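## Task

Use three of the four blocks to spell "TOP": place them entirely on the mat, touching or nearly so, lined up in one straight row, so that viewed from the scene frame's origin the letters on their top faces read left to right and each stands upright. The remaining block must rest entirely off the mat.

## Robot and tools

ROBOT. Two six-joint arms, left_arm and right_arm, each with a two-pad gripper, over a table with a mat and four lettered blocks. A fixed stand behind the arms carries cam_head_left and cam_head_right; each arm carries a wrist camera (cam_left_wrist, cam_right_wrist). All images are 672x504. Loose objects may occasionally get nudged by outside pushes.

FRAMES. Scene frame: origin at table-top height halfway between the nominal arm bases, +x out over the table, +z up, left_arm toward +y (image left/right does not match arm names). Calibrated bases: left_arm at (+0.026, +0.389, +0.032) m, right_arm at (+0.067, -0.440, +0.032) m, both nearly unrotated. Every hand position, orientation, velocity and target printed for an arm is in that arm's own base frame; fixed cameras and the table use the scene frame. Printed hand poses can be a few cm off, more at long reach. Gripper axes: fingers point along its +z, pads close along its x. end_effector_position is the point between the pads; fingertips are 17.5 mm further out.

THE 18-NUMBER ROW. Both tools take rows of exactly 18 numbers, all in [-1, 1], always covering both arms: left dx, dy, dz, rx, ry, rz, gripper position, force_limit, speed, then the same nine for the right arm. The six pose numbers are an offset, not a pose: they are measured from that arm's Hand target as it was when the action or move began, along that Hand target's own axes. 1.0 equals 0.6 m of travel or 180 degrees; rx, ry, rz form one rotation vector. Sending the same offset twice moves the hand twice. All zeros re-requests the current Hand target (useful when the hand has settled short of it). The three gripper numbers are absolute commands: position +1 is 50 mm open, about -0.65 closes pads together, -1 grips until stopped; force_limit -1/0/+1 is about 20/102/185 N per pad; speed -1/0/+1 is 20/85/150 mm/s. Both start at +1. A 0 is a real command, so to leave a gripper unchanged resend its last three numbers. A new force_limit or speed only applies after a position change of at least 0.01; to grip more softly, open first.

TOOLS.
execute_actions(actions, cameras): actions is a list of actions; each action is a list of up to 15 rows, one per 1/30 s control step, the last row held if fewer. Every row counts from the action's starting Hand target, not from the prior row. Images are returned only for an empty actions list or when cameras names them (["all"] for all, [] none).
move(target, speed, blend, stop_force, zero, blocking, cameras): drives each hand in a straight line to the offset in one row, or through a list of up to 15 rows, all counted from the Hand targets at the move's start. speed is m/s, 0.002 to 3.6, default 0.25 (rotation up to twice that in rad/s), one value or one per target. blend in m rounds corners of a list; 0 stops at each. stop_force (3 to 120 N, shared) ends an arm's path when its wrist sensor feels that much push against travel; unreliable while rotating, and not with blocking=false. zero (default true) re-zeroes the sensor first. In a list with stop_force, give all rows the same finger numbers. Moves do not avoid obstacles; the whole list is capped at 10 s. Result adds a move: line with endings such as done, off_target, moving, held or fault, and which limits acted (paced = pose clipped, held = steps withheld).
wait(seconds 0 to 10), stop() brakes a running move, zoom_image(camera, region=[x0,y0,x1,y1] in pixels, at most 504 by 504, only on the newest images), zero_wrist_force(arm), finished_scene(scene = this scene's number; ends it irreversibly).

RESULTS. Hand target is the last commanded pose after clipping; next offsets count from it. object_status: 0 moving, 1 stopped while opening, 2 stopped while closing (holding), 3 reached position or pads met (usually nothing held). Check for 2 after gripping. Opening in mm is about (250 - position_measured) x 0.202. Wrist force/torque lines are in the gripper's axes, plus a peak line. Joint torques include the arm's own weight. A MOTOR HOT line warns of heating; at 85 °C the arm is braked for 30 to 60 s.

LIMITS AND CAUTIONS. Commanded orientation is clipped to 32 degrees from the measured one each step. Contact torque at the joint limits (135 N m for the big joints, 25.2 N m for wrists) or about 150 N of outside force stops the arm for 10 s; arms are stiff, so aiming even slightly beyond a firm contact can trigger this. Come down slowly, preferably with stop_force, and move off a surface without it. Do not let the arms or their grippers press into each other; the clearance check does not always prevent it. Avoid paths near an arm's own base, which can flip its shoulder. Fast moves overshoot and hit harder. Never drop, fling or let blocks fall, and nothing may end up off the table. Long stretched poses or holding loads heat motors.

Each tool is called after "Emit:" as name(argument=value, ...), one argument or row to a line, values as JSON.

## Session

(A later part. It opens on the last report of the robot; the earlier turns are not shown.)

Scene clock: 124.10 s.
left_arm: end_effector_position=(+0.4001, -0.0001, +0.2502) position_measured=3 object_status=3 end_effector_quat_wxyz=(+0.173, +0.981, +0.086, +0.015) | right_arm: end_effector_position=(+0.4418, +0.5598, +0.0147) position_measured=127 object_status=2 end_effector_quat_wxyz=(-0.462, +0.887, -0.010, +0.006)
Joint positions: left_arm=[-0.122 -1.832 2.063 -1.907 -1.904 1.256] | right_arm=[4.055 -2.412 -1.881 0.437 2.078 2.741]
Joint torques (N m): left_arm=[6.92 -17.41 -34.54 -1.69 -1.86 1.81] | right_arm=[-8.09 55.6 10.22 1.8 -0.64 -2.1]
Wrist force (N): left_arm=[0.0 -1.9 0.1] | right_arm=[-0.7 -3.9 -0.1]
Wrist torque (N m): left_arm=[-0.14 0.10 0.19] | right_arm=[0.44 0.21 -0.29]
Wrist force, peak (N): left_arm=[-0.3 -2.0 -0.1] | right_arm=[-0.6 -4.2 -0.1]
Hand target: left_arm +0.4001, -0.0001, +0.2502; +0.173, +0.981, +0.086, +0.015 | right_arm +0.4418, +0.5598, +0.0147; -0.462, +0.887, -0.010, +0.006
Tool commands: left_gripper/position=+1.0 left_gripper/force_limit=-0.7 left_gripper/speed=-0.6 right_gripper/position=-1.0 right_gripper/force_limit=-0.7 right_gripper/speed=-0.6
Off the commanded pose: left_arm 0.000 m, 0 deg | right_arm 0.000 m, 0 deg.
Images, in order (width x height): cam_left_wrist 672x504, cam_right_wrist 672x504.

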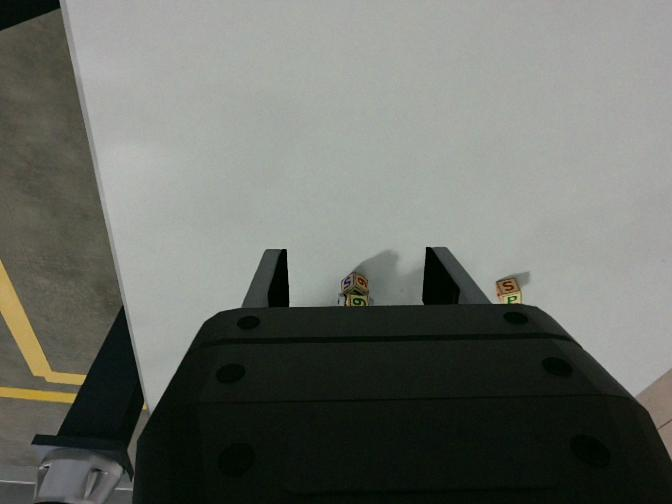

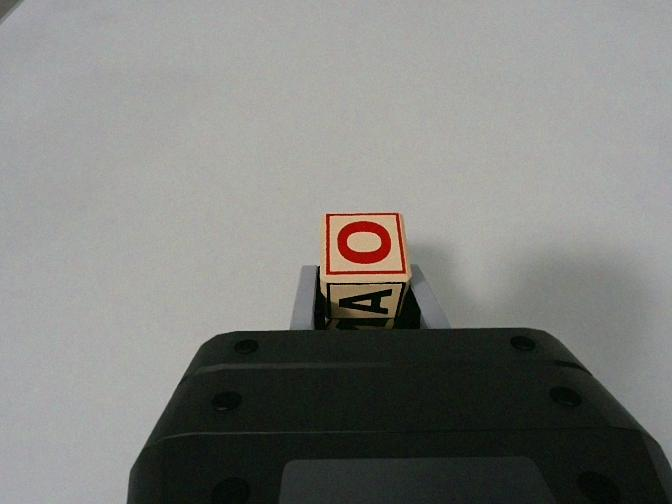

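Emit:
wait(
  seconds=0,
  cameras=["cam_head_left","cam_head_right"],
)

Emit:
zoom_image(
  camera="cam_head_left",
  region=[270, 220, 390, 310],
)

Emit:
zoom_image(
  camera="cam_head_right",
  region=[270, 220, 390, 310],
)

Scene clock: 125.77 s.
left_arm: end_effector_position=(+0.4001, -0.0001, +0.2502) position_measured=3 object_status=3 end_effector_quat_wxyz=(+0.173, +0.981, +0.086, +0.015) | right_arm: end_effector_position=(+0.4418, +0.5598, +0.0147) position_measured=127 object_status=2 end_effector_quat_wxyz=(-0.462, +0.887, -0.010, +0.006)
Joint positions: left_arm=[-0.122 -1.832 2.063 -1.907 -1.904 1.256] | right_arm=[4.055 -2.412 -1.881 0.437 2.078 2.741]
Joint torques (N m): left_arm=[7.84 -16.93 -35.44 -1.75 -1.8 1.8] | right_arm=[-6.88 55.9 14.41 1.99 -0.51 -2.15]
Wrist force (N): left_arm=[0.0 -1.9 0.4] | right_arm=[-0.6 -4.0 -0.1]
Wrist torque (N m): left_arm=[-0.14 0.10 0.19] | right_arm=[0.43 0.20 -0.28]
Wrist force, peak (N): left_arm=[-0.1 -2.0 0.1] | right_arm=[-0.7 -4.2 -0.1]
Hand target: left_arm +0.4001, -0.0001, +0.2502; +0.173, +0.981, +0.086, +0.015 | right_arm +0.4418, +0.5598, +0.0147; -0.462, +0.887, -0.010, +0.006
Tool commands: left_gripper/position=+1.0 left_gripper/force_limit=-0.7 left_gripper/speed=-0.6 right_gripper/position=-1.0 right_gripper/force_limit=-0.7 right_gripper/speed=-0.6
Off the commanded pose: left_arm 0.000 m, 0 deg | right_arm 0.000 m, 0 deg.
Images, in order (width x height): cam_head_left 672x504, cam_head_right 672x504.

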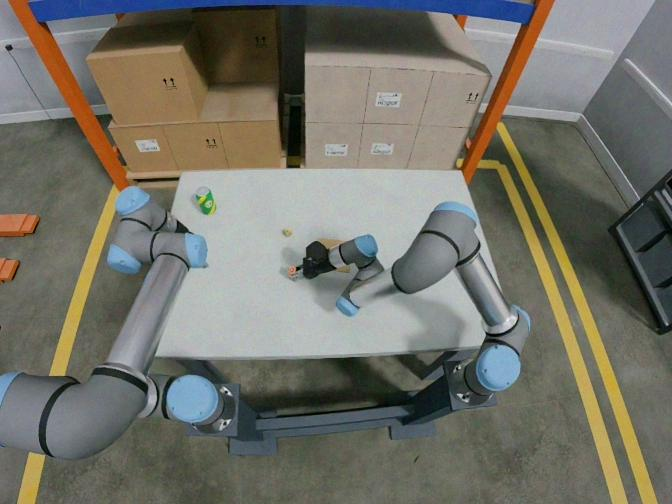

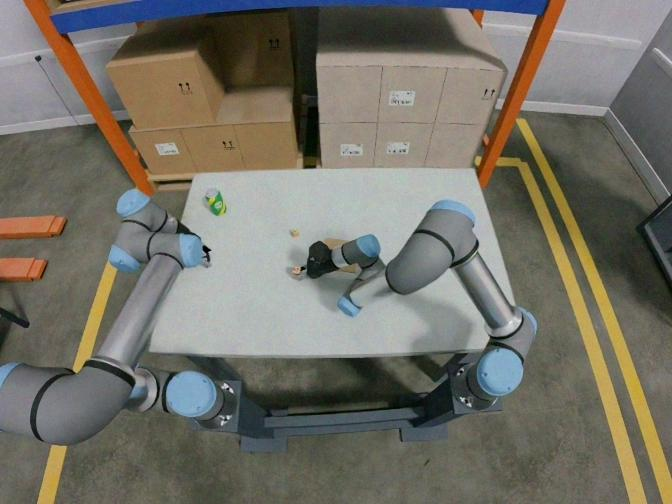

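Scaled by 4.200 from the camera's 672x504 image, which has a finer 960x720 frame.

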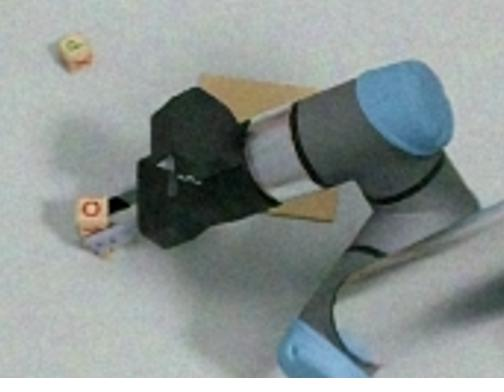

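Scaled by 4.200 from the camera's 672x504 image, which has a finer 960x720 frame.

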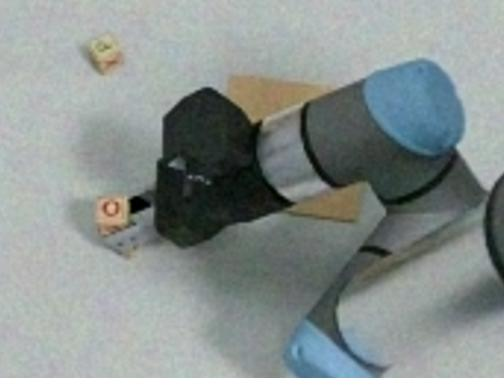

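Emit:
move(
  target=[
    [0,0,0,0,0,0,1,-0.7,-0.6, 0,-0.1028,-0.072,0,0,0,-1,-0.7,-0.6],
    [0,0,0,0,0,0,1,-0.7,-0.6, 0.0595,0.1615,-0.5363,0,0.273,0.1913,-1,-0.7,-0.6],
    [0,0,0,0,0,0,1,-0.7,-0.6, 0.0595,0.1615,-0.5363,-0.4497,0.0637,0.3616,-1,-0.7,-0.6],
  ],
  speed=[0.2,0.4,0.45],
  blend=[0.03,0.01,0],
  cameras=["cam_right_wrist","cam_head_left"],
)

Scene clock: 139.03 s.
left_arm: end_effector_position=(+0.4001, -0.0001, +0.2502) position_measured=3 object_status=3 end_effector_quat_wxyz=(+0.173, +0.981, +0.086, +0.015) | right_arm: end_effector_position=(+0.4701, +0.2398, +0.1195) position_measured=127 object_status=2 end_effector_quat_wxyz=(+0.258, +0.821, -0.486, -0.153)
Joint positions: left_arm=[-0.122 -1.832 2.063 -1.907 -1.904 1.256] | right_arm=[3.818 -2.1 -1.409 -1.806 1.671 3.286]
Joint torques (N m): left_arm=[6.34 -14.19 -34.99 -1.79 -1.78 1.62] | right_arm=[-7.41 32.66 33.35 -0.57 1.9 -2.57]
Wrist force (N): left_arm=[-0.3 -1.8 0.1] | right_arm=[-2.5 -0.1 -2.1]
Wrist torque (N m): left_arm=[-0.12 0.14 0.19] | right_arm=[0.14 0.51 0.02]
Wrist force, peak (N): left_arm=[-0.2 -2.2 0.2] | right_arm=[-0.2 -6.5 0.6]
Hand target: left_arm +0.4001, -0.0001, +0.2502; +0.173, +0.981, +0.086, +0.015 | right_arm +0.4701, +0.2398, +0.1195; +0.258, +0.821, -0.486, -0.153
Off the commanded pose: left_arm 0.000 m, 0 deg | right_arm 0.000 m, 0 deg.
move: done
Images, in order (width x height): cam_head_left 672x504, cam_right_wrist 672x504.

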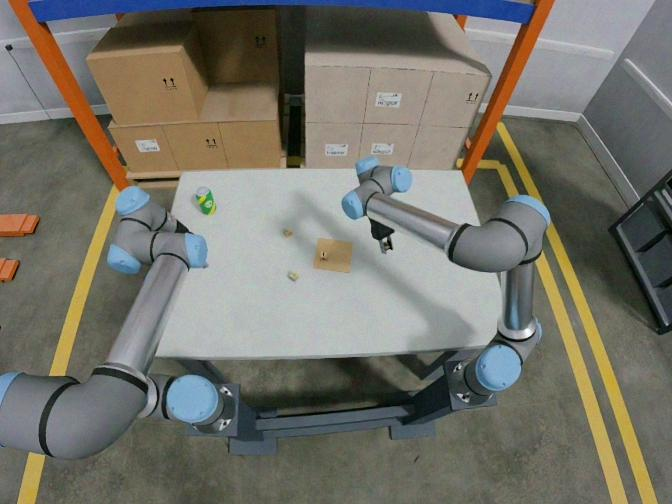

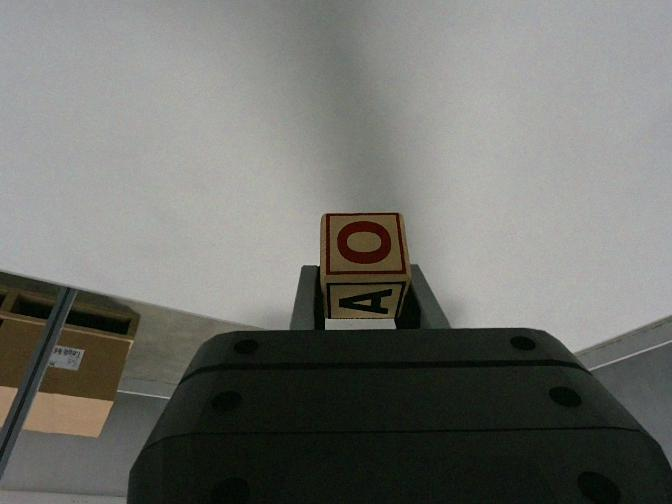

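Emit:
move(
  target=[0,0,0,0,0,0,1,-0.7,-0.6, 0,-0.1105,0.1577,0,0,0,-1,-0.7,-0.6],
  speed=0.2,
)

Emit:
move(
  target=[0,0,0,0,0,0,1,-0.7,-0.6, 0,-0.0134,0.0191,0,0,0,-1,-0.7,-0.6],
  speed=0.006,
  stop_force=4,
  cameras=["cam_right_wrist"],
)

Scene clock: 140.77 s.
left_arm: end_effector_position=(+0.4001, -0.0001, +0.2502) position_measured=3 object_status=3 end_effector_quat_wxyz=(+0.173, +0.981, +0.086, +0.015) | right_arm: end_effector_position=(+0.4702, +0.2400, +0.0041) position_measured=127 object_status=2 end_effector_quat_wxyz=(+0.258, +0.821, -0.486, -0.153)
Joint positions: left_arm=[-0.122 -1.832 2.063 -1.907 -1.904 1.256] | right_arm=[3.818 -2.229 -1.525 -1.56 1.671 3.286]
Joint torques (N m): left_arm=[7.36 -13.82 -34.89 -1.79 -1.58 1.64] | right_arm=[0.47 34.89 10.91 2.82 -0.08 1.48]
Wrist force (N): left_arm=[-0.2 -1.7 0.2] | right_arm=[-2.5 -0.1 -1.7]
Wrist torque (N m): left_arm=[-0.10 0.12 0.19] | right_arm=[0.16 0.50 0.02]
Wrist force, peak (N): left_arm=[-0.1 -2.0 0.3] | right_arm=[-2.8 0.9 -3.7]
Hand target: left_arm +0.4001, -0.0001, +0.2502; +0.173, +0.981, +0.086, +0.015 | right_arm +0.4703, +0.2399, +0.0040; +0.258, +0.821, -0.486, -0.153
Off the commanded pose: left_arm 0.000 m, 0 deg | right_arm 0.000 m, 0 deg.
move: done

Scene clock: 143.67 s.
left_arm: end_effector_position=(+0.4001, -0.0001, +0.2502) position_measured=3 object_status=3 end_effector_quat_wxyz=(+0.173, +0.981, +0.086, +0.015) | right_arm: end_effector_position=(+0.4703, +0.2400, -0.0056) position_measured=127 object_status=2 end_effector_quat_wxyz=(+0.258, +0.821, -0.486, -0.153)
Joint positions: left_arm=[-0.122 -1.832 2.063 -1.907 -1.904 1.256] | right_arm=[3.818 -2.243 -1.531 -1.541 1.671 3.286]
Joint torques (N m): left_arm=[6.93 -12.34 -35.32 -1.94 -1.74 1.66] | right_arm=[-5.87 52.21 27.41 -0.15 -0.5 2.04]
Wrist force (N): left_arm=[-0.1 -1.6 0.2] | right_arm=[-3.9 3.7 -7.5]
Wrist torque (N m): left_arm=[-0.10 0.11 0.19] | right_arm=[0.28 0.52 0.02]
Wrist force, peak (N): left_arm=[-0.1 -2.0 0.2] | right_arm=[-3.8 11.8 -15.2]
Hand target: left_arm +0.4001, -0.0001, +0.2502; +0.173, +0.981, +0.086, +0.015 | right_arm +0.4703, +0.2400, -0.0056; +0.258, +0.821, -0.486, -0.153 (not the last commanded pose)
Off the commanded pose: left_arm 0.000 m, 0 deg | right_arm 0.004 m, 0 deg.
move: contact (right_arm)
Images, in order (width x height): cam_right_wrist 672x504.

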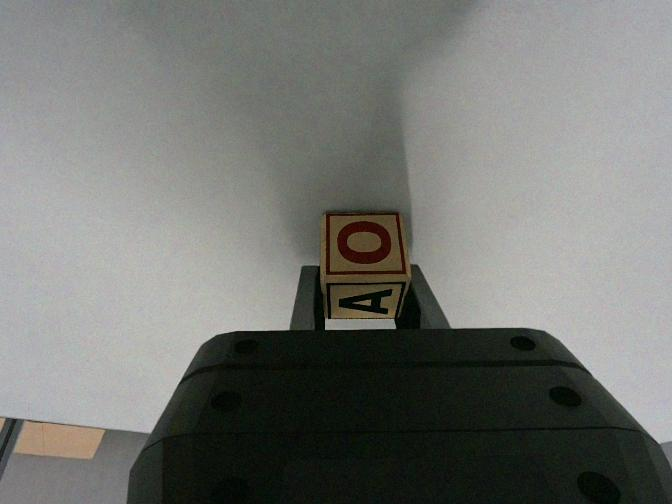

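Emit:
move(
  target=[0,0,0,0,0,0,1,-0.7,-0.6, 0,0,0,0,0,0,1,-0.7,-0.6],
  speed=0.05,
)

Emit:
move(
  target=[0,0,0,0,0,0,1,-0.7,-0.6, 0,-0.025,-0.0097,0,0,0,1,-0.7,-0.6],
  speed=0.02,
  stop_force=5,
  cameras=["cam_right_wrist"],
)

Scene clock: 144.80 s.
left_arm: end_effector_position=(+0.4001, -0.0001, +0.2502) position_measured=3 object_status=3 end_effector_quat_wxyz=(+0.173, +0.981, +0.086, +0.015) | right_arm: end_effector_position=(+0.4703, +0.2400, -0.0056) position_measured=3 object_status=3 end_effector_quat_wxyz=(+0.258, +0.821, -0.486, -0.153)
Joint positions: left_arm=[-0.122 -1.832 2.063 -1.907 -1.904 1.256] | right_arm=[3.818 -2.243 -1.531 -1.541 1.671 3.286]
Joint torques (N m): left_arm=[6.94 -11.44 -34.97 -1.78 -1.67 1.61] | right_arm=[-4.91 53.76 28.47 -0.09 -0.24 2.25]
Wrist force (N): left_arm=[-0.2 -1.8 0.1] | right_arm=[-2.4 0.1 -2.0]
Wrist torque (N m): left_arm=[-0.13 0.13 0.19] | right_arm=[0.18 0.48 0.03]
Wrist force, peak (N): left_arm=[0.0 -2.0 0.1] | right_arm=[-3.9 3.7 -7.5]
Hand target: left_arm +0.4001, -0.0001, +0.2502; +0.173, +0.981, +0.086, +0.015 | right_arm +0.4703, +0.2400, -0.0056; +0.258, +0.821, -0.486, -0.153
Off the commanded pose: left_arm 0.000 m, 0 deg | right_arm 0.000 m, 0 deg.
move: done

Scene clock: 146.43 s.
left_arm: end_effector_position=(+0.4001, -0.0001, +0.2502) position_measured=3 object_status=3 end_effector_quat_wxyz=(+0.173, +0.981, +0.086, +0.015) | right_arm: end_effector_position=(+0.4840, +0.2475, -0.0094) position_measured=3 object_status=3 end_effector_quat_wxyz=(+0.258, +0.821, -0.486, -0.153)
Joint positions: left_arm=[-0.122 -1.832 2.063 -1.907 -1.904 1.256] | right_arm=[3.814 -2.278 -1.477 -1.56 1.669 3.283]
Joint torques (N m): left_arm=[6.97 -11.75 -35.2 -1.94 -1.78 1.58] | right_arm=[-6.73 35.97 30.92 -0.31 -1.07 -2.52]
Wrist force (N): left_arm=[-0.2 -1.8 0.2] | right_arm=[-2.4 0.0 -2.0]
Wrist torque (N m): left_arm=[-0.12 0.13 0.19] | right_arm=[0.16 0.48 0.02]
Wrist force, peak (N): left_arm=[-0.2 -2.1 0.0] | right_arm=[-2.5 0.1 -2.4]
Hand target: left_arm +0.4001, -0.0001, +0.2502; +0.173, +0.981, +0.086, +0.015 | right_arm +0.4840, +0.2475, -0.0094; +0.258, +0.821, -0.486, -0.153
Off the commanded pose: left_arm 0.000 m, 0 deg | right_arm 0.000 m, 0 deg.
move: done
Images, in order (width x height): cam_right_wrist 672x504.

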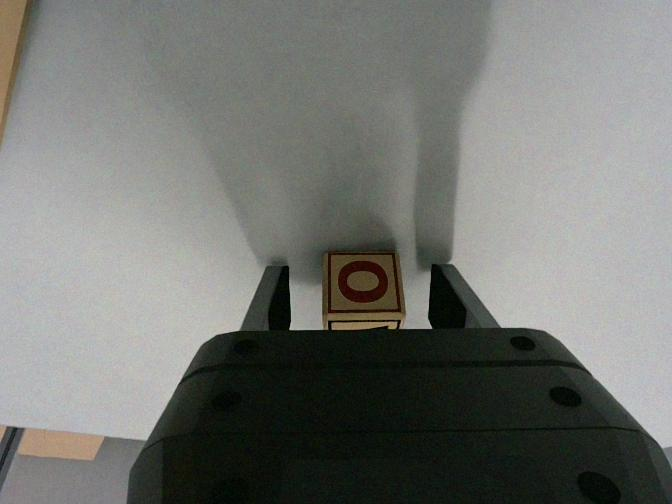

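Emit:
move(
  target=[
    [0,0,0,0,0,0,1,-0.7,-0.6, 0,0,0,0,0,0,-1,-0.7,-0.6],
    [0,0,0,0,0,0,1,-0.7,-0.6, 0,0.1139,-0.1633,0,0,0,-1,-0.7,-0.6],
    [0,0,0,0,0,0,1,-0.7,-0.6, -0.072,0.0722,-0.1923,0.4497,-0.0637,-0.3616,-1,-0.7,-0.6],
    [0,0,0,0,0,0,1,-0.7,-0.6, -0.1703,-0.0987,-0.1488,0.4497,-0.0637,-0.3616,-1,-0.7,-0.6],
  ],
  speed=[0.05,0.2,0.4,0.25],
  blend=[0,0.03,0.02,0],
  cameras=["cam_right_wrist"],
)

Emit:
zoom_image(
  camera="cam_right_wrist",
  region=[230, 100, 510, 340],
)

Scene clock: 152.87 s.
left_arm: end_effector_position=(+0.4001, -0.0001, +0.2502) position_measured=3 object_status=3 end_effector_quat_wxyz=(+0.173, +0.981, +0.086, +0.015) | right_arm: end_effector_position=(+0.5223, +0.3849, +0.0300) position_measured=127 object_status=2 end_effector_quat_wxyz=(-0.462, +0.887, -0.010, +0.006)
Joint positions: left_arm=[-0.122 -1.832 2.063 -1.907 -1.904 1.256] | right_arm=[3.71 -2.32 -1.968 0.25 2.319 2.435]
Joint torques (N m): left_arm=[6.23 -9.7 -34.93 -1.91 -1.55 1.56] | right_arm=[7.33 29.82 23.33 5.1 0.13 2.51]
Wrist force (N): left_arm=[-0.4 -1.7 0.1] | right_arm=[-0.6 -3.9 0.0]
Wrist torque (N m): left_arm=[-0.11 0.16 0.19] | right_arm=[0.46 0.20 -0.44]
Wrist force, peak (N): left_arm=[-0.1 -2.1 -0.2] | right_arm=[-1.0 -4.0 -1.7]
Hand target: left_arm +0.4001, -0.0001, +0.2502; +0.173, +0.981, +0.086, +0.015 | right_arm +0.5224, +0.3849, +0.0299; -0.462, +0.887, -0.010, +0.006
Off the commanded pose: left_arm 0.000 m, 0 deg | right_arm 0.000 m, 0 deg.
move: done
Images, in order (width x height): cam_right_wrist 672x504.

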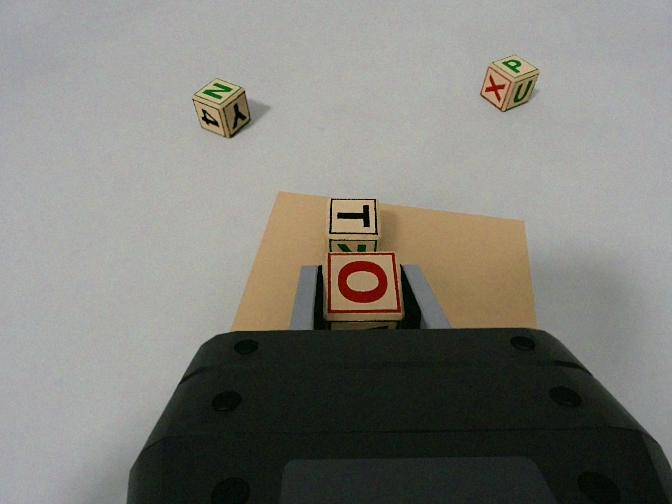

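Scaled by 1.800 from the camera's 672x504 image, which has a finer 960x720 frame.

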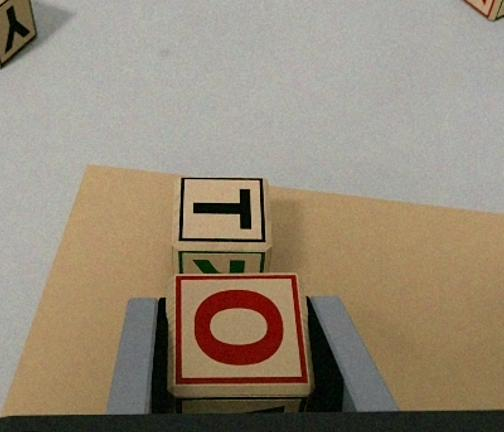

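Emit:
move(
  target=[
    [0,0,0,0,0,0,1,-0.7,-0.6, 0,-0.0268,0.0383,0,0,0,-1,-0.7,-0.6],
    [0,0,0,0,0,0,1,-0.7,-0.6, 0,0.0098,0.064,0,0,0,-1,-0.7,-0.6],
  ],
  speed=0.1,
  blend=[0.003,0],
)

Emit:
move(
  target=[0,0,0,0,0,0,1,-0.7,-0.6, 0,0.0164,0.0115,0,0,0,-1,-0.7,-0.6],
  speed=0.006,
  stop_force=4,
  cameras=["cam_right_wrist"],
)

Emit:
zoom_image(
  camera="cam_right_wrist",
  region=[280, 180, 450, 330],
)

Scene clock: 155.03 s.
left_arm: end_effector_position=(+0.4001, -0.0001, +0.2502) position_measured=3 object_status=3 end_effector_quat_wxyz=(+0.173, +0.981, +0.086, +0.015) | right_arm: end_effector_position=(+0.5230, +0.4130, +0.0032) position_measured=127 object_status=2 end_effector_quat_wxyz=(-0.462, +0.887, -0.010, +0.006)
Joint positions: left_arm=[-0.122 -1.832 2.063 -1.907 -1.904 1.256] | right_arm=[3.753 -2.4 -1.92 0.312 2.291 2.48]
Joint torques (N m): left_arm=[6.68 -10.49 -34.79 -1.78 -1.51 1.47] | right_arm=[8.74 32.46 23.42 5.11 -0.1 2.58]
Wrist force (N): left_arm=[-0.2 -1.8 0.2] | right_arm=[-0.6 -3.9 0.1]
Wrist torque (N m): left_arm=[-0.12 0.12 0.19] | right_arm=[0.44 0.20 -0.42]
Wrist force, peak (N): left_arm=[-0.2 -2.0 0.1] | right_arm=[-0.8 -5.7 0.5]
Hand target: left_arm +0.4001, -0.0001, +0.2502; +0.173, +0.981, +0.086, +0.015 | right_arm +0.5230, +0.4130, +0.0031; -0.462, +0.887, -0.010, +0.006
Off the commanded pose: left_arm 0.000 m, 0 deg | right_arm 0.000 m, 0 deg.
move: done

Scene clock: 157.87 s.
left_arm: end_effector_position=(+0.4001, -0.0001, +0.2502) position_measured=3 object_status=3 end_effector_quat_wxyz=(+0.173, +0.981, +0.086, +0.015) | right_arm: end_effector_position=(+0.5230, +0.4131, -0.0073) position_measured=127 object_status=2 end_effector_quat_wxyz=(-0.462, +0.887, -0.010, +0.006)
Joint positions: left_arm=[-0.122 -1.832 2.063 -1.907 -1.904 1.256] | right_arm=[3.754 -2.425 -1.914 0.331 2.291 2.48]
Joint torques (N m): left_arm=[6.08 -10.31 -35.2 -1.88 -1.5 1.41] | right_arm=[8.08 53.2 1.74 2.28 0.07 2.29]
Wrist force (N): left_arm=[-0.1 -2.0 0.1] | right_arm=[-0.3 -6.4 -1.1]
Wrist torque (N m): left_arm=[-0.14 0.11 0.19] | right_arm=[0.41 0.21 -0.43]
Wrist force, peak (N): left_arm=[-0.1 -2.0 0.2] | right_arm=[-1.8 -11.0 -5.7]
Hand target: left_arm +0.4001, -0.0001, +0.2502; +0.173, +0.981, +0.086, +0.015 | right_arm +0.5230, +0.4131, -0.0073; -0.462, +0.887, -0.010, +0.006 (not the last commanded pose)
Off the commanded pose: left_arm 0.000 m, 0 deg | right_arm 0.002 m, 0 deg.
move: contact (right_arm)
Images, in order (width x height): cam_right_wrist 672x504.

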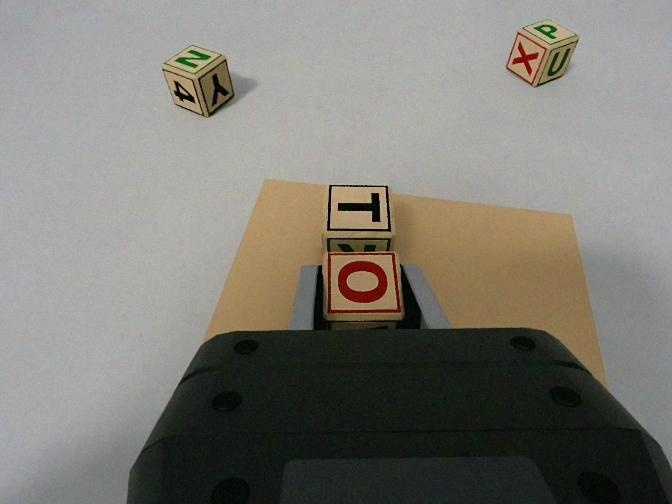

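Scaled by 2.965 from the camera's 672x504 image, which has a finer 960x720 frame.

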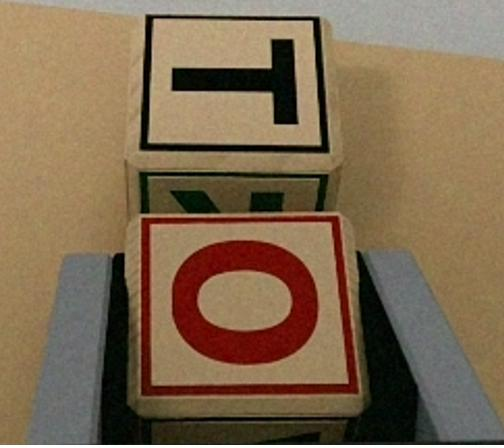

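Emit:
move(
  target=[
    [0,0,0,0,0,0,1,-0.7,-0.6, 0,-0.0047,0.0041,0,0,0,-1,-0.7,-0.6],
    [0,0,0,0,0,0,1,-0.7,-0.6, 0,-0.0027,0.0055,0,0,0,-1,-0.7,-0.6],
  ],
  speed=0.01,
  cameras=["cam_right_wrist"],
)

Emit:
zoom_image(
  camera="cam_right_wrist",
  region=[280, 180, 450, 330],
)

Scene clock: 159.97 s.
left_arm: end_effector_position=(+0.4001, -0.0001, +0.2502) position_measured=3 object_status=3 end_effector_quat_wxyz=(+0.173, +0.981, +0.086, +0.015) | right_arm: end_effector_position=(+0.5232, +0.4167, -0.0077) position_measured=127 object_status=2 end_effector_quat_wxyz=(-0.462, +0.887, -0.010, +0.006)
Joint positions: left_arm=[-0.122 -1.832 2.063 -1.907 -1.904 1.256] | right_arm=[3.759 -2.428 -1.909 0.333 2.288 2.485]
Joint torques (N m): left_arm=[6.39 -10.24 -34.86 -1.86 -1.45 1.42] | right_arm=[8.09 23.73 18.83 2.35 -0.03 2.61]
Wrist force (N): left_arm=[-0.2 -1.7 0.1] | right_arm=[-2.4 -16.0 -11.7]
Wrist torque (N m): left_arm=[-0.10 0.13 0.19] | right_arm=[0.18 0.22 -0.45]
Wrist force, peak (N): left_arm=[-0.2 -2.0 0.2] | right_arm=[-2.4 -16.0 -11.7]
Hand target: left_arm +0.4001, -0.0001, +0.2502; +0.173, +0.981, +0.086, +0.015 | right_arm +0.5231, +0.4167, -0.0079; -0.462, +0.887, -0.010, +0.006
Off the commanded pose: left_arm 0.000 m, 0 deg | right_arm 0.000 m, 0 deg.
move: done
Images, in order (width x height): cam_right_wrist 672x504.

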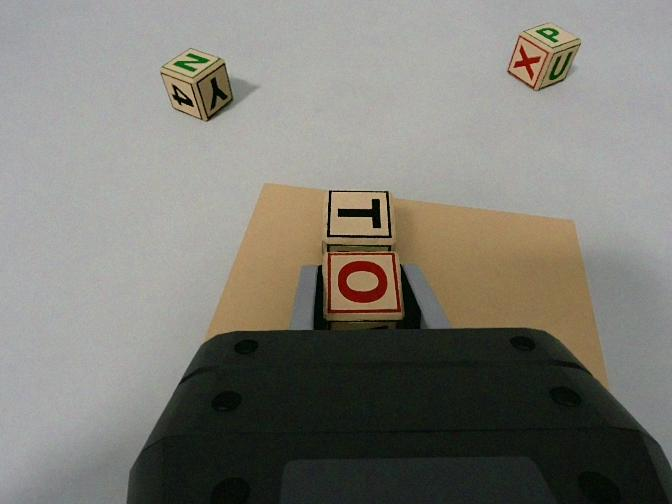

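Scaled by 2.965 from the camera's 672x504 image, which has a finer 960x720 frame.

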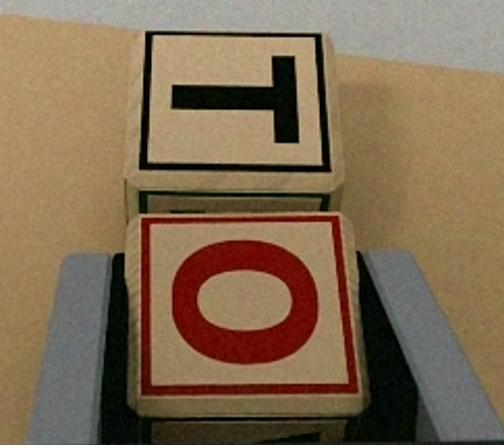

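Emit:
move(
  target=[
    [0,0,0,0,0,0,1,-0.7,-0.6, 0,-0.0007,-0.0005,0,0,0,-1,-0.7,-0.6],
    [0,0,0,0,0,0,1,-0.7,-0.6, 0,-0.0007,-0.0005,0,0,0,1,-0.7,-0.6],
    [0,0,0,0,0,0,1,-0.7,-0.6, 0,0,-0.1667,0,0,0,1,-0.7,-0.6],
    [0,0,0,0,0,0,1,-0.7,-0.6, 0.0297,-0.1808,-0.2007,0,0,0,1,-0.7,-0.6],
    [0,0,0,0,0,0,1,-0.7,-0.6, 0.1833,-0.2817,0.1465,-0.1751,-0.3237,-0.6209,1,-0.7,-0.6],
  ],
  speed=[0.05,0.05,0.15,0.4,0.45],
  blend=[0,0,0.02,0.04,0],
  cameras=["cam_right_wrist"],
)

Emit:
zoom_image(
  camera="cam_right_wrist",
  region=[230, 150, 450, 330],
)

Scene clock: 168.00 s.
left_arm: end_effector_position=(+0.4001, -0.0001, +0.2502) position_measured=3 object_status=3 end_effector_quat_wxyz=(+0.173, +0.981, +0.086, +0.015) | right_arm: end_effector_position=(+0.6368, +0.5830, +0.0805) position_measured=3 object_status=3 end_effector_quat_wxyz=(+0.000, +0.487, +0.873, +0.000)
Joint positions: left_arm=[-0.122 -1.832 2.063 -1.907 -1.904 1.256] | right_arm=[4.038 -2.597 -0.656 -1.46 1.571 0.342]
Joint torques (N m): left_arm=[5.31 -10.48 -35.22 -1.84 -1.34 1.21] | right_arm=[8.33 51.31 38.06 1.21 -1.24 -2.6]
Wrist force (N): left_arm=[0.0 -1.7 -0.1] | right_arm=[-1.6 -2.5 -2.3]
Wrist torque (N m): left_arm=[-0.11 0.10 0.19] | right_arm=[0.12 0.43 -0.10]
Wrist force, peak (N): left_arm=[-0.2 -2.0 0.3] | right_arm=[-1.6 -22.0 -18.0]
Hand target: left_arm +0.4001, -0.0001, +0.2502; +0.173, +0.981, +0.086, +0.015 | right_arm +0.6368, +0.5830, +0.0805; +0.000, +0.487, +0.873, +0.000
Off the commanded pose: left_arm 0.000 m, 0 deg | right_arm 0.000 m, 0 deg.
move: done
Images, in order (width x height): cam_right_wrist 672x504.

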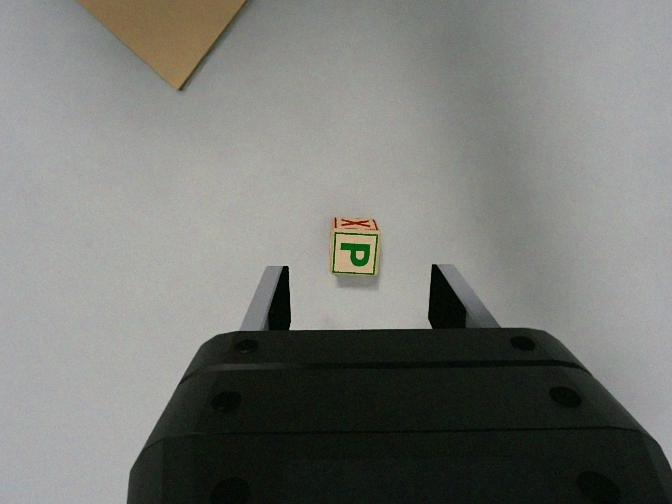

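Scaled by 2.291 from the camera's 672x504 image, which has a finer 960x720 frame.

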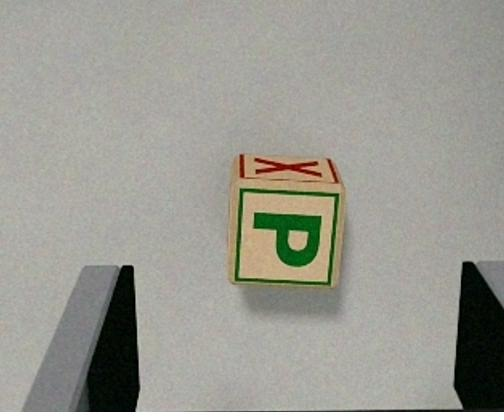

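Emit:
move(
  target=[
    [0,0,0,0,0,0,1,-0.7,-0.6, 0.0042,0.018,0.15,0,0,0,1,-0.7,-0.6],
    [0,0,0,0,0,0,1,-0.7,-0.6, 0.0042,0.018,0.15,0,0,0,-1,-0.7,-0.6],
    [0,0,0,0,0,0,1,-0.7,-0.6, 0.0042,0.018,0.0342,0,0,0,-1,-0.7,-0.6],
    [0,0,0,0,0,0,1,-0.7,-0.6, -0.1665,-0.3267,0.0675,0,0,0.6831,-1,-0.7,-0.6],
  ],
  speed=[0.15,0.05,0.2,0.5],
  blend=[0,0,0.03,0],
  cameras=["cam_right_wrist"],
)

Emit:
zoom_image(
  camera="cam_right_wrist",
  region=[230, 100, 510, 340],
)

Scene clock: 174.43 s.
left_arm: end_effector_position=(+0.4001, -0.0001, +0.2502) position_measured=3 object_status=3 end_effector_quat_wxyz=(+0.173, +0.981, +0.086, +0.015) | right_arm: end_effector_position=(+0.5226, +0.3950, +0.0399) position_measured=126 object_status=2 end_effector_quat_wxyz=(+0.000, +1.000, -0.011, +0.000)
Joint positions: left_arm=[-0.122 -1.832 2.063 -1.907 -1.904 1.256] | right_arm=[3.993 -2.119 -1.638 -0.955 1.571 2.444]
Joint torques (N m): left_arm=[5.05 -10.21 -34.76 -1.87 -1.3 1.12] | right_arm=[7.28 53.2 13.12 4.57 -1.17 2.58]
Wrist force (N): left_arm=[0.0 -1.8 0.2] | right_arm=[-1.7 -2.6 -2.2]
Wrist torque (N m): left_arm=[-0.12 0.09 0.19] | right_arm=[0.11 0.44 -0.22]
Wrist force, peak (N): left_arm=[-0.3 -2.1 0.0] | right_arm=[-1.8 -2.5 -4.4]
Hand target: left_arm +0.4001, -0.0001, +0.2502; +0.173, +0.981, +0.086, +0.015 | right_arm +0.5226, +0.3950, +0.0399; +0.000, +1.000, -0.011, +0.000
Off the commanded pose: left_arm 0.000 m, 0 deg | right_arm 0.000 m, 0 deg.
move: done
Images, in order (width x height): cam_right_wrist 672x504.

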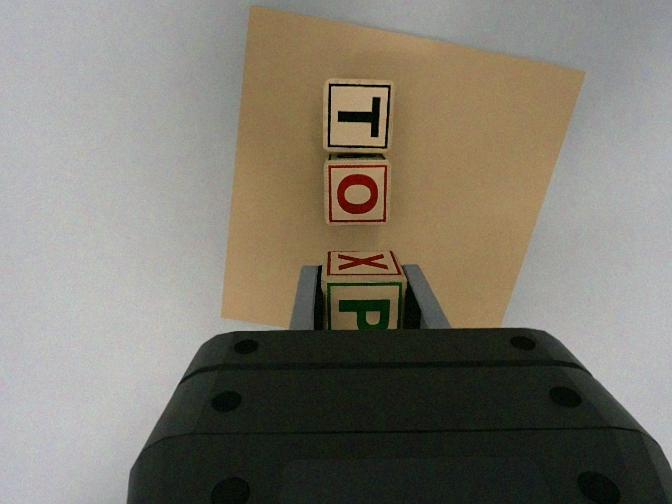

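Scaled by 1.800 from the camera's 672x504 image, which has a finer 960x720 frame.

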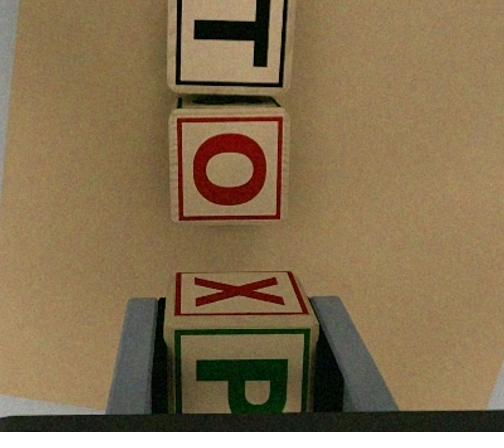

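Emit:
move(
  target=[
    [0,0,0,0,0,0,1,-0.7,-0.6, 0.001,-0.0025,0.0333,0,0,0,-1,-0.7,-0.6],
    [0,0,0,0,0,0,1,-0.7,-0.6, 0.001,-0.0025,0.0665,0,0,0,-1,-0.7,-0.6],
  ],
  speed=[0.1,0.05],
  blend=[0.003,0],
)

Emit:
move(
  target=[0,0,0,0,0,0,1,-0.7,-0.6, 0,0,0.0142,0,0,0,-1,-0.7,-0.6],
  speed=0.006,
  stop_force=4,
)

Emit:
move(
  target=[
    [0,0,0,0,0,0,1,-0.7,-0.6, 0,0,0,0,0,0,1,-0.7,-0.6],
    [0,0,0,0,0,0,1,-0.7,-0.6, 0,0,-0.15,0,0,0,1,-0.7,-0.6],
  ],
  speed=[0.05,0.2],
  cameras=["cam_right_wrist"],
)

Scene clock: 177.07 s.
left_arm: end_effector_position=(+0.4001, -0.0001, +0.2502) position_measured=3 object_status=3 end_effector_quat_wxyz=(+0.173, +0.981, +0.086, +0.015) | right_arm: end_effector_position=(+0.5232, +0.3965, +0.0000) position_measured=126 object_status=2 end_effector_quat_wxyz=(+0.000, +1.000, -0.011, +0.000)
Joint positions: left_arm=[-0.122 -1.832 2.063 -1.907 -1.904 1.256] | right_arm=[3.994 -2.179 -1.662 -0.872 1.571 2.445]
Joint torques (N m): left_arm=[5.32 -10.07 -34.74 -1.99 -1.25 1.12] | right_arm=[7.4 33.23 10.7 4.69 -1.12 2.23]
Wrist force (N): left_arm=[-0.2 -1.5 0.1] | right_arm=[-1.5 -2.6 -2.2]
Wrist torque (N m): left_arm=[-0.08 0.12 0.19] | right_arm=[0.12 0.41 -0.22]
Wrist force, peak (N): left_arm=[-0.1 -2.0 0.1] | right_arm=[-1.4 -2.5 -4.1]
Hand target: left_arm +0.4001, -0.0001, +0.2502; +0.173, +0.981, +0.086, +0.015 | right_arm +0.5232, +0.3965, +0.0000; +0.000, +1.000, -0.011, +0.000
Off the commanded pose: left_arm 0.000 m, 0 deg | right_arm 0.000 m, 0 deg.
move: done

Scene clock: 179.53 s.
left_arm: end_effector_position=(+0.4001, -0.0001, +0.2502) position_measured=3 object_status=3 end_effector_quat_wxyz=(+0.173, +0.981, +0.086, +0.015) | right_arm: end_effector_position=(+0.5232, +0.3965, -0.0065) position_measured=126 object_status=2 end_effector_quat_wxyz=(+0.000, +1.000, -0.011, +0.000)
Joint positions: left_arm=[-0.122 -1.832 2.063 -1.907 -1.904 1.256] | right_arm=[3.994 -2.189 -1.665 -0.858 1.571 2.445]
Joint torques (N m): left_arm=[5.32 -10.06 -35.34 -1.93 -1.2 1.19] | right_arm=[4.16 52.69 27.68 0.8 -1.12 1.48]
Wrist force (N): left_arm=[-0.2 -1.7 0.0] | right_arm=[-0.4 -4.0 -6.3]
Wrist torque (N m): left_arm=[-0.11 0.12 0.19] | right_arm=[0.13 0.45 -0.22]
Wrist force, peak (N): left_arm=[-0.1 -2.0 0.4] | right_arm=[-4.0 0.9 -14.6]
Hand target: left_arm +0.4001, -0.0001, +0.2502; +0.173, +0.981, +0.086, +0.015 | right_arm +0.5232, +0.3965, -0.0065; +0.000, +1.000, -0.011, +0.000 (not the last commanded pose)
Off the commanded pose: left_arm 0.000 m, 0 deg | right_arm 0.002 m, 0 deg.
move: contact (right_arm)

Scene clock: 181.33 s.
left_arm: end_effector_position=(+0.4001, -0.0001, +0.2502) position_measured=3 object_status=3 end_effector_quat_wxyz=(+0.173, +0.981, +0.086, +0.015) | right_arm: end_effector_position=(+0.5233, +0.3964, +0.0834) position_measured=3 object_status=3 end_effector_quat_wxyz=(+0.000, +1.000, -0.011, +0.000)
Joint positions: left_arm=[-0.122 -1.832 2.063 -1.907 -1.904 1.256] | right_arm=[3.994 -2.066 -1.592 -1.053 1.571 2.445]
Joint torques (N m): left_arm=[4.93 -10.09 -35.24 -1.91 -1.12 1.11] | right_arm=[6.55 53.58 34.09 1.22 0.74 0.66]
Wrist force (N): left_arm=[-0.2 -1.9 0.1] | right_arm=[-1.5 -2.6 -2.1]
Wrist torque (N m): left_arm=[-0.14 0.13 0.20] | right_arm=[0.14 0.42 -0.22]
Wrist force, peak (N): left_arm=[-0.2 -2.0 0.2] | right_arm=[-0.7 -3.9 -6.3]
Hand target: left_arm +0.4001, -0.0001, +0.2502; +0.173, +0.981, +0.086, +0.015 | right_arm +0.5233, +0.3964, +0.0835; +0.000, +1.000, -0.011, +0.000
Off the commanded pose: left_arm 0.000 m, 0 deg | right_arm 0.000 m, 0 deg.
move: done
Images, in order (width x height): cam_right_wrist 672x504.

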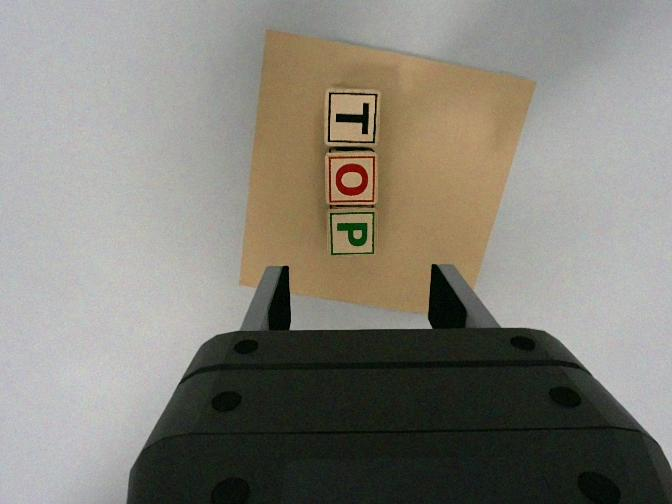

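Emit:
finished_scene(
  scene=2,
)

The scene is finished: the task was done.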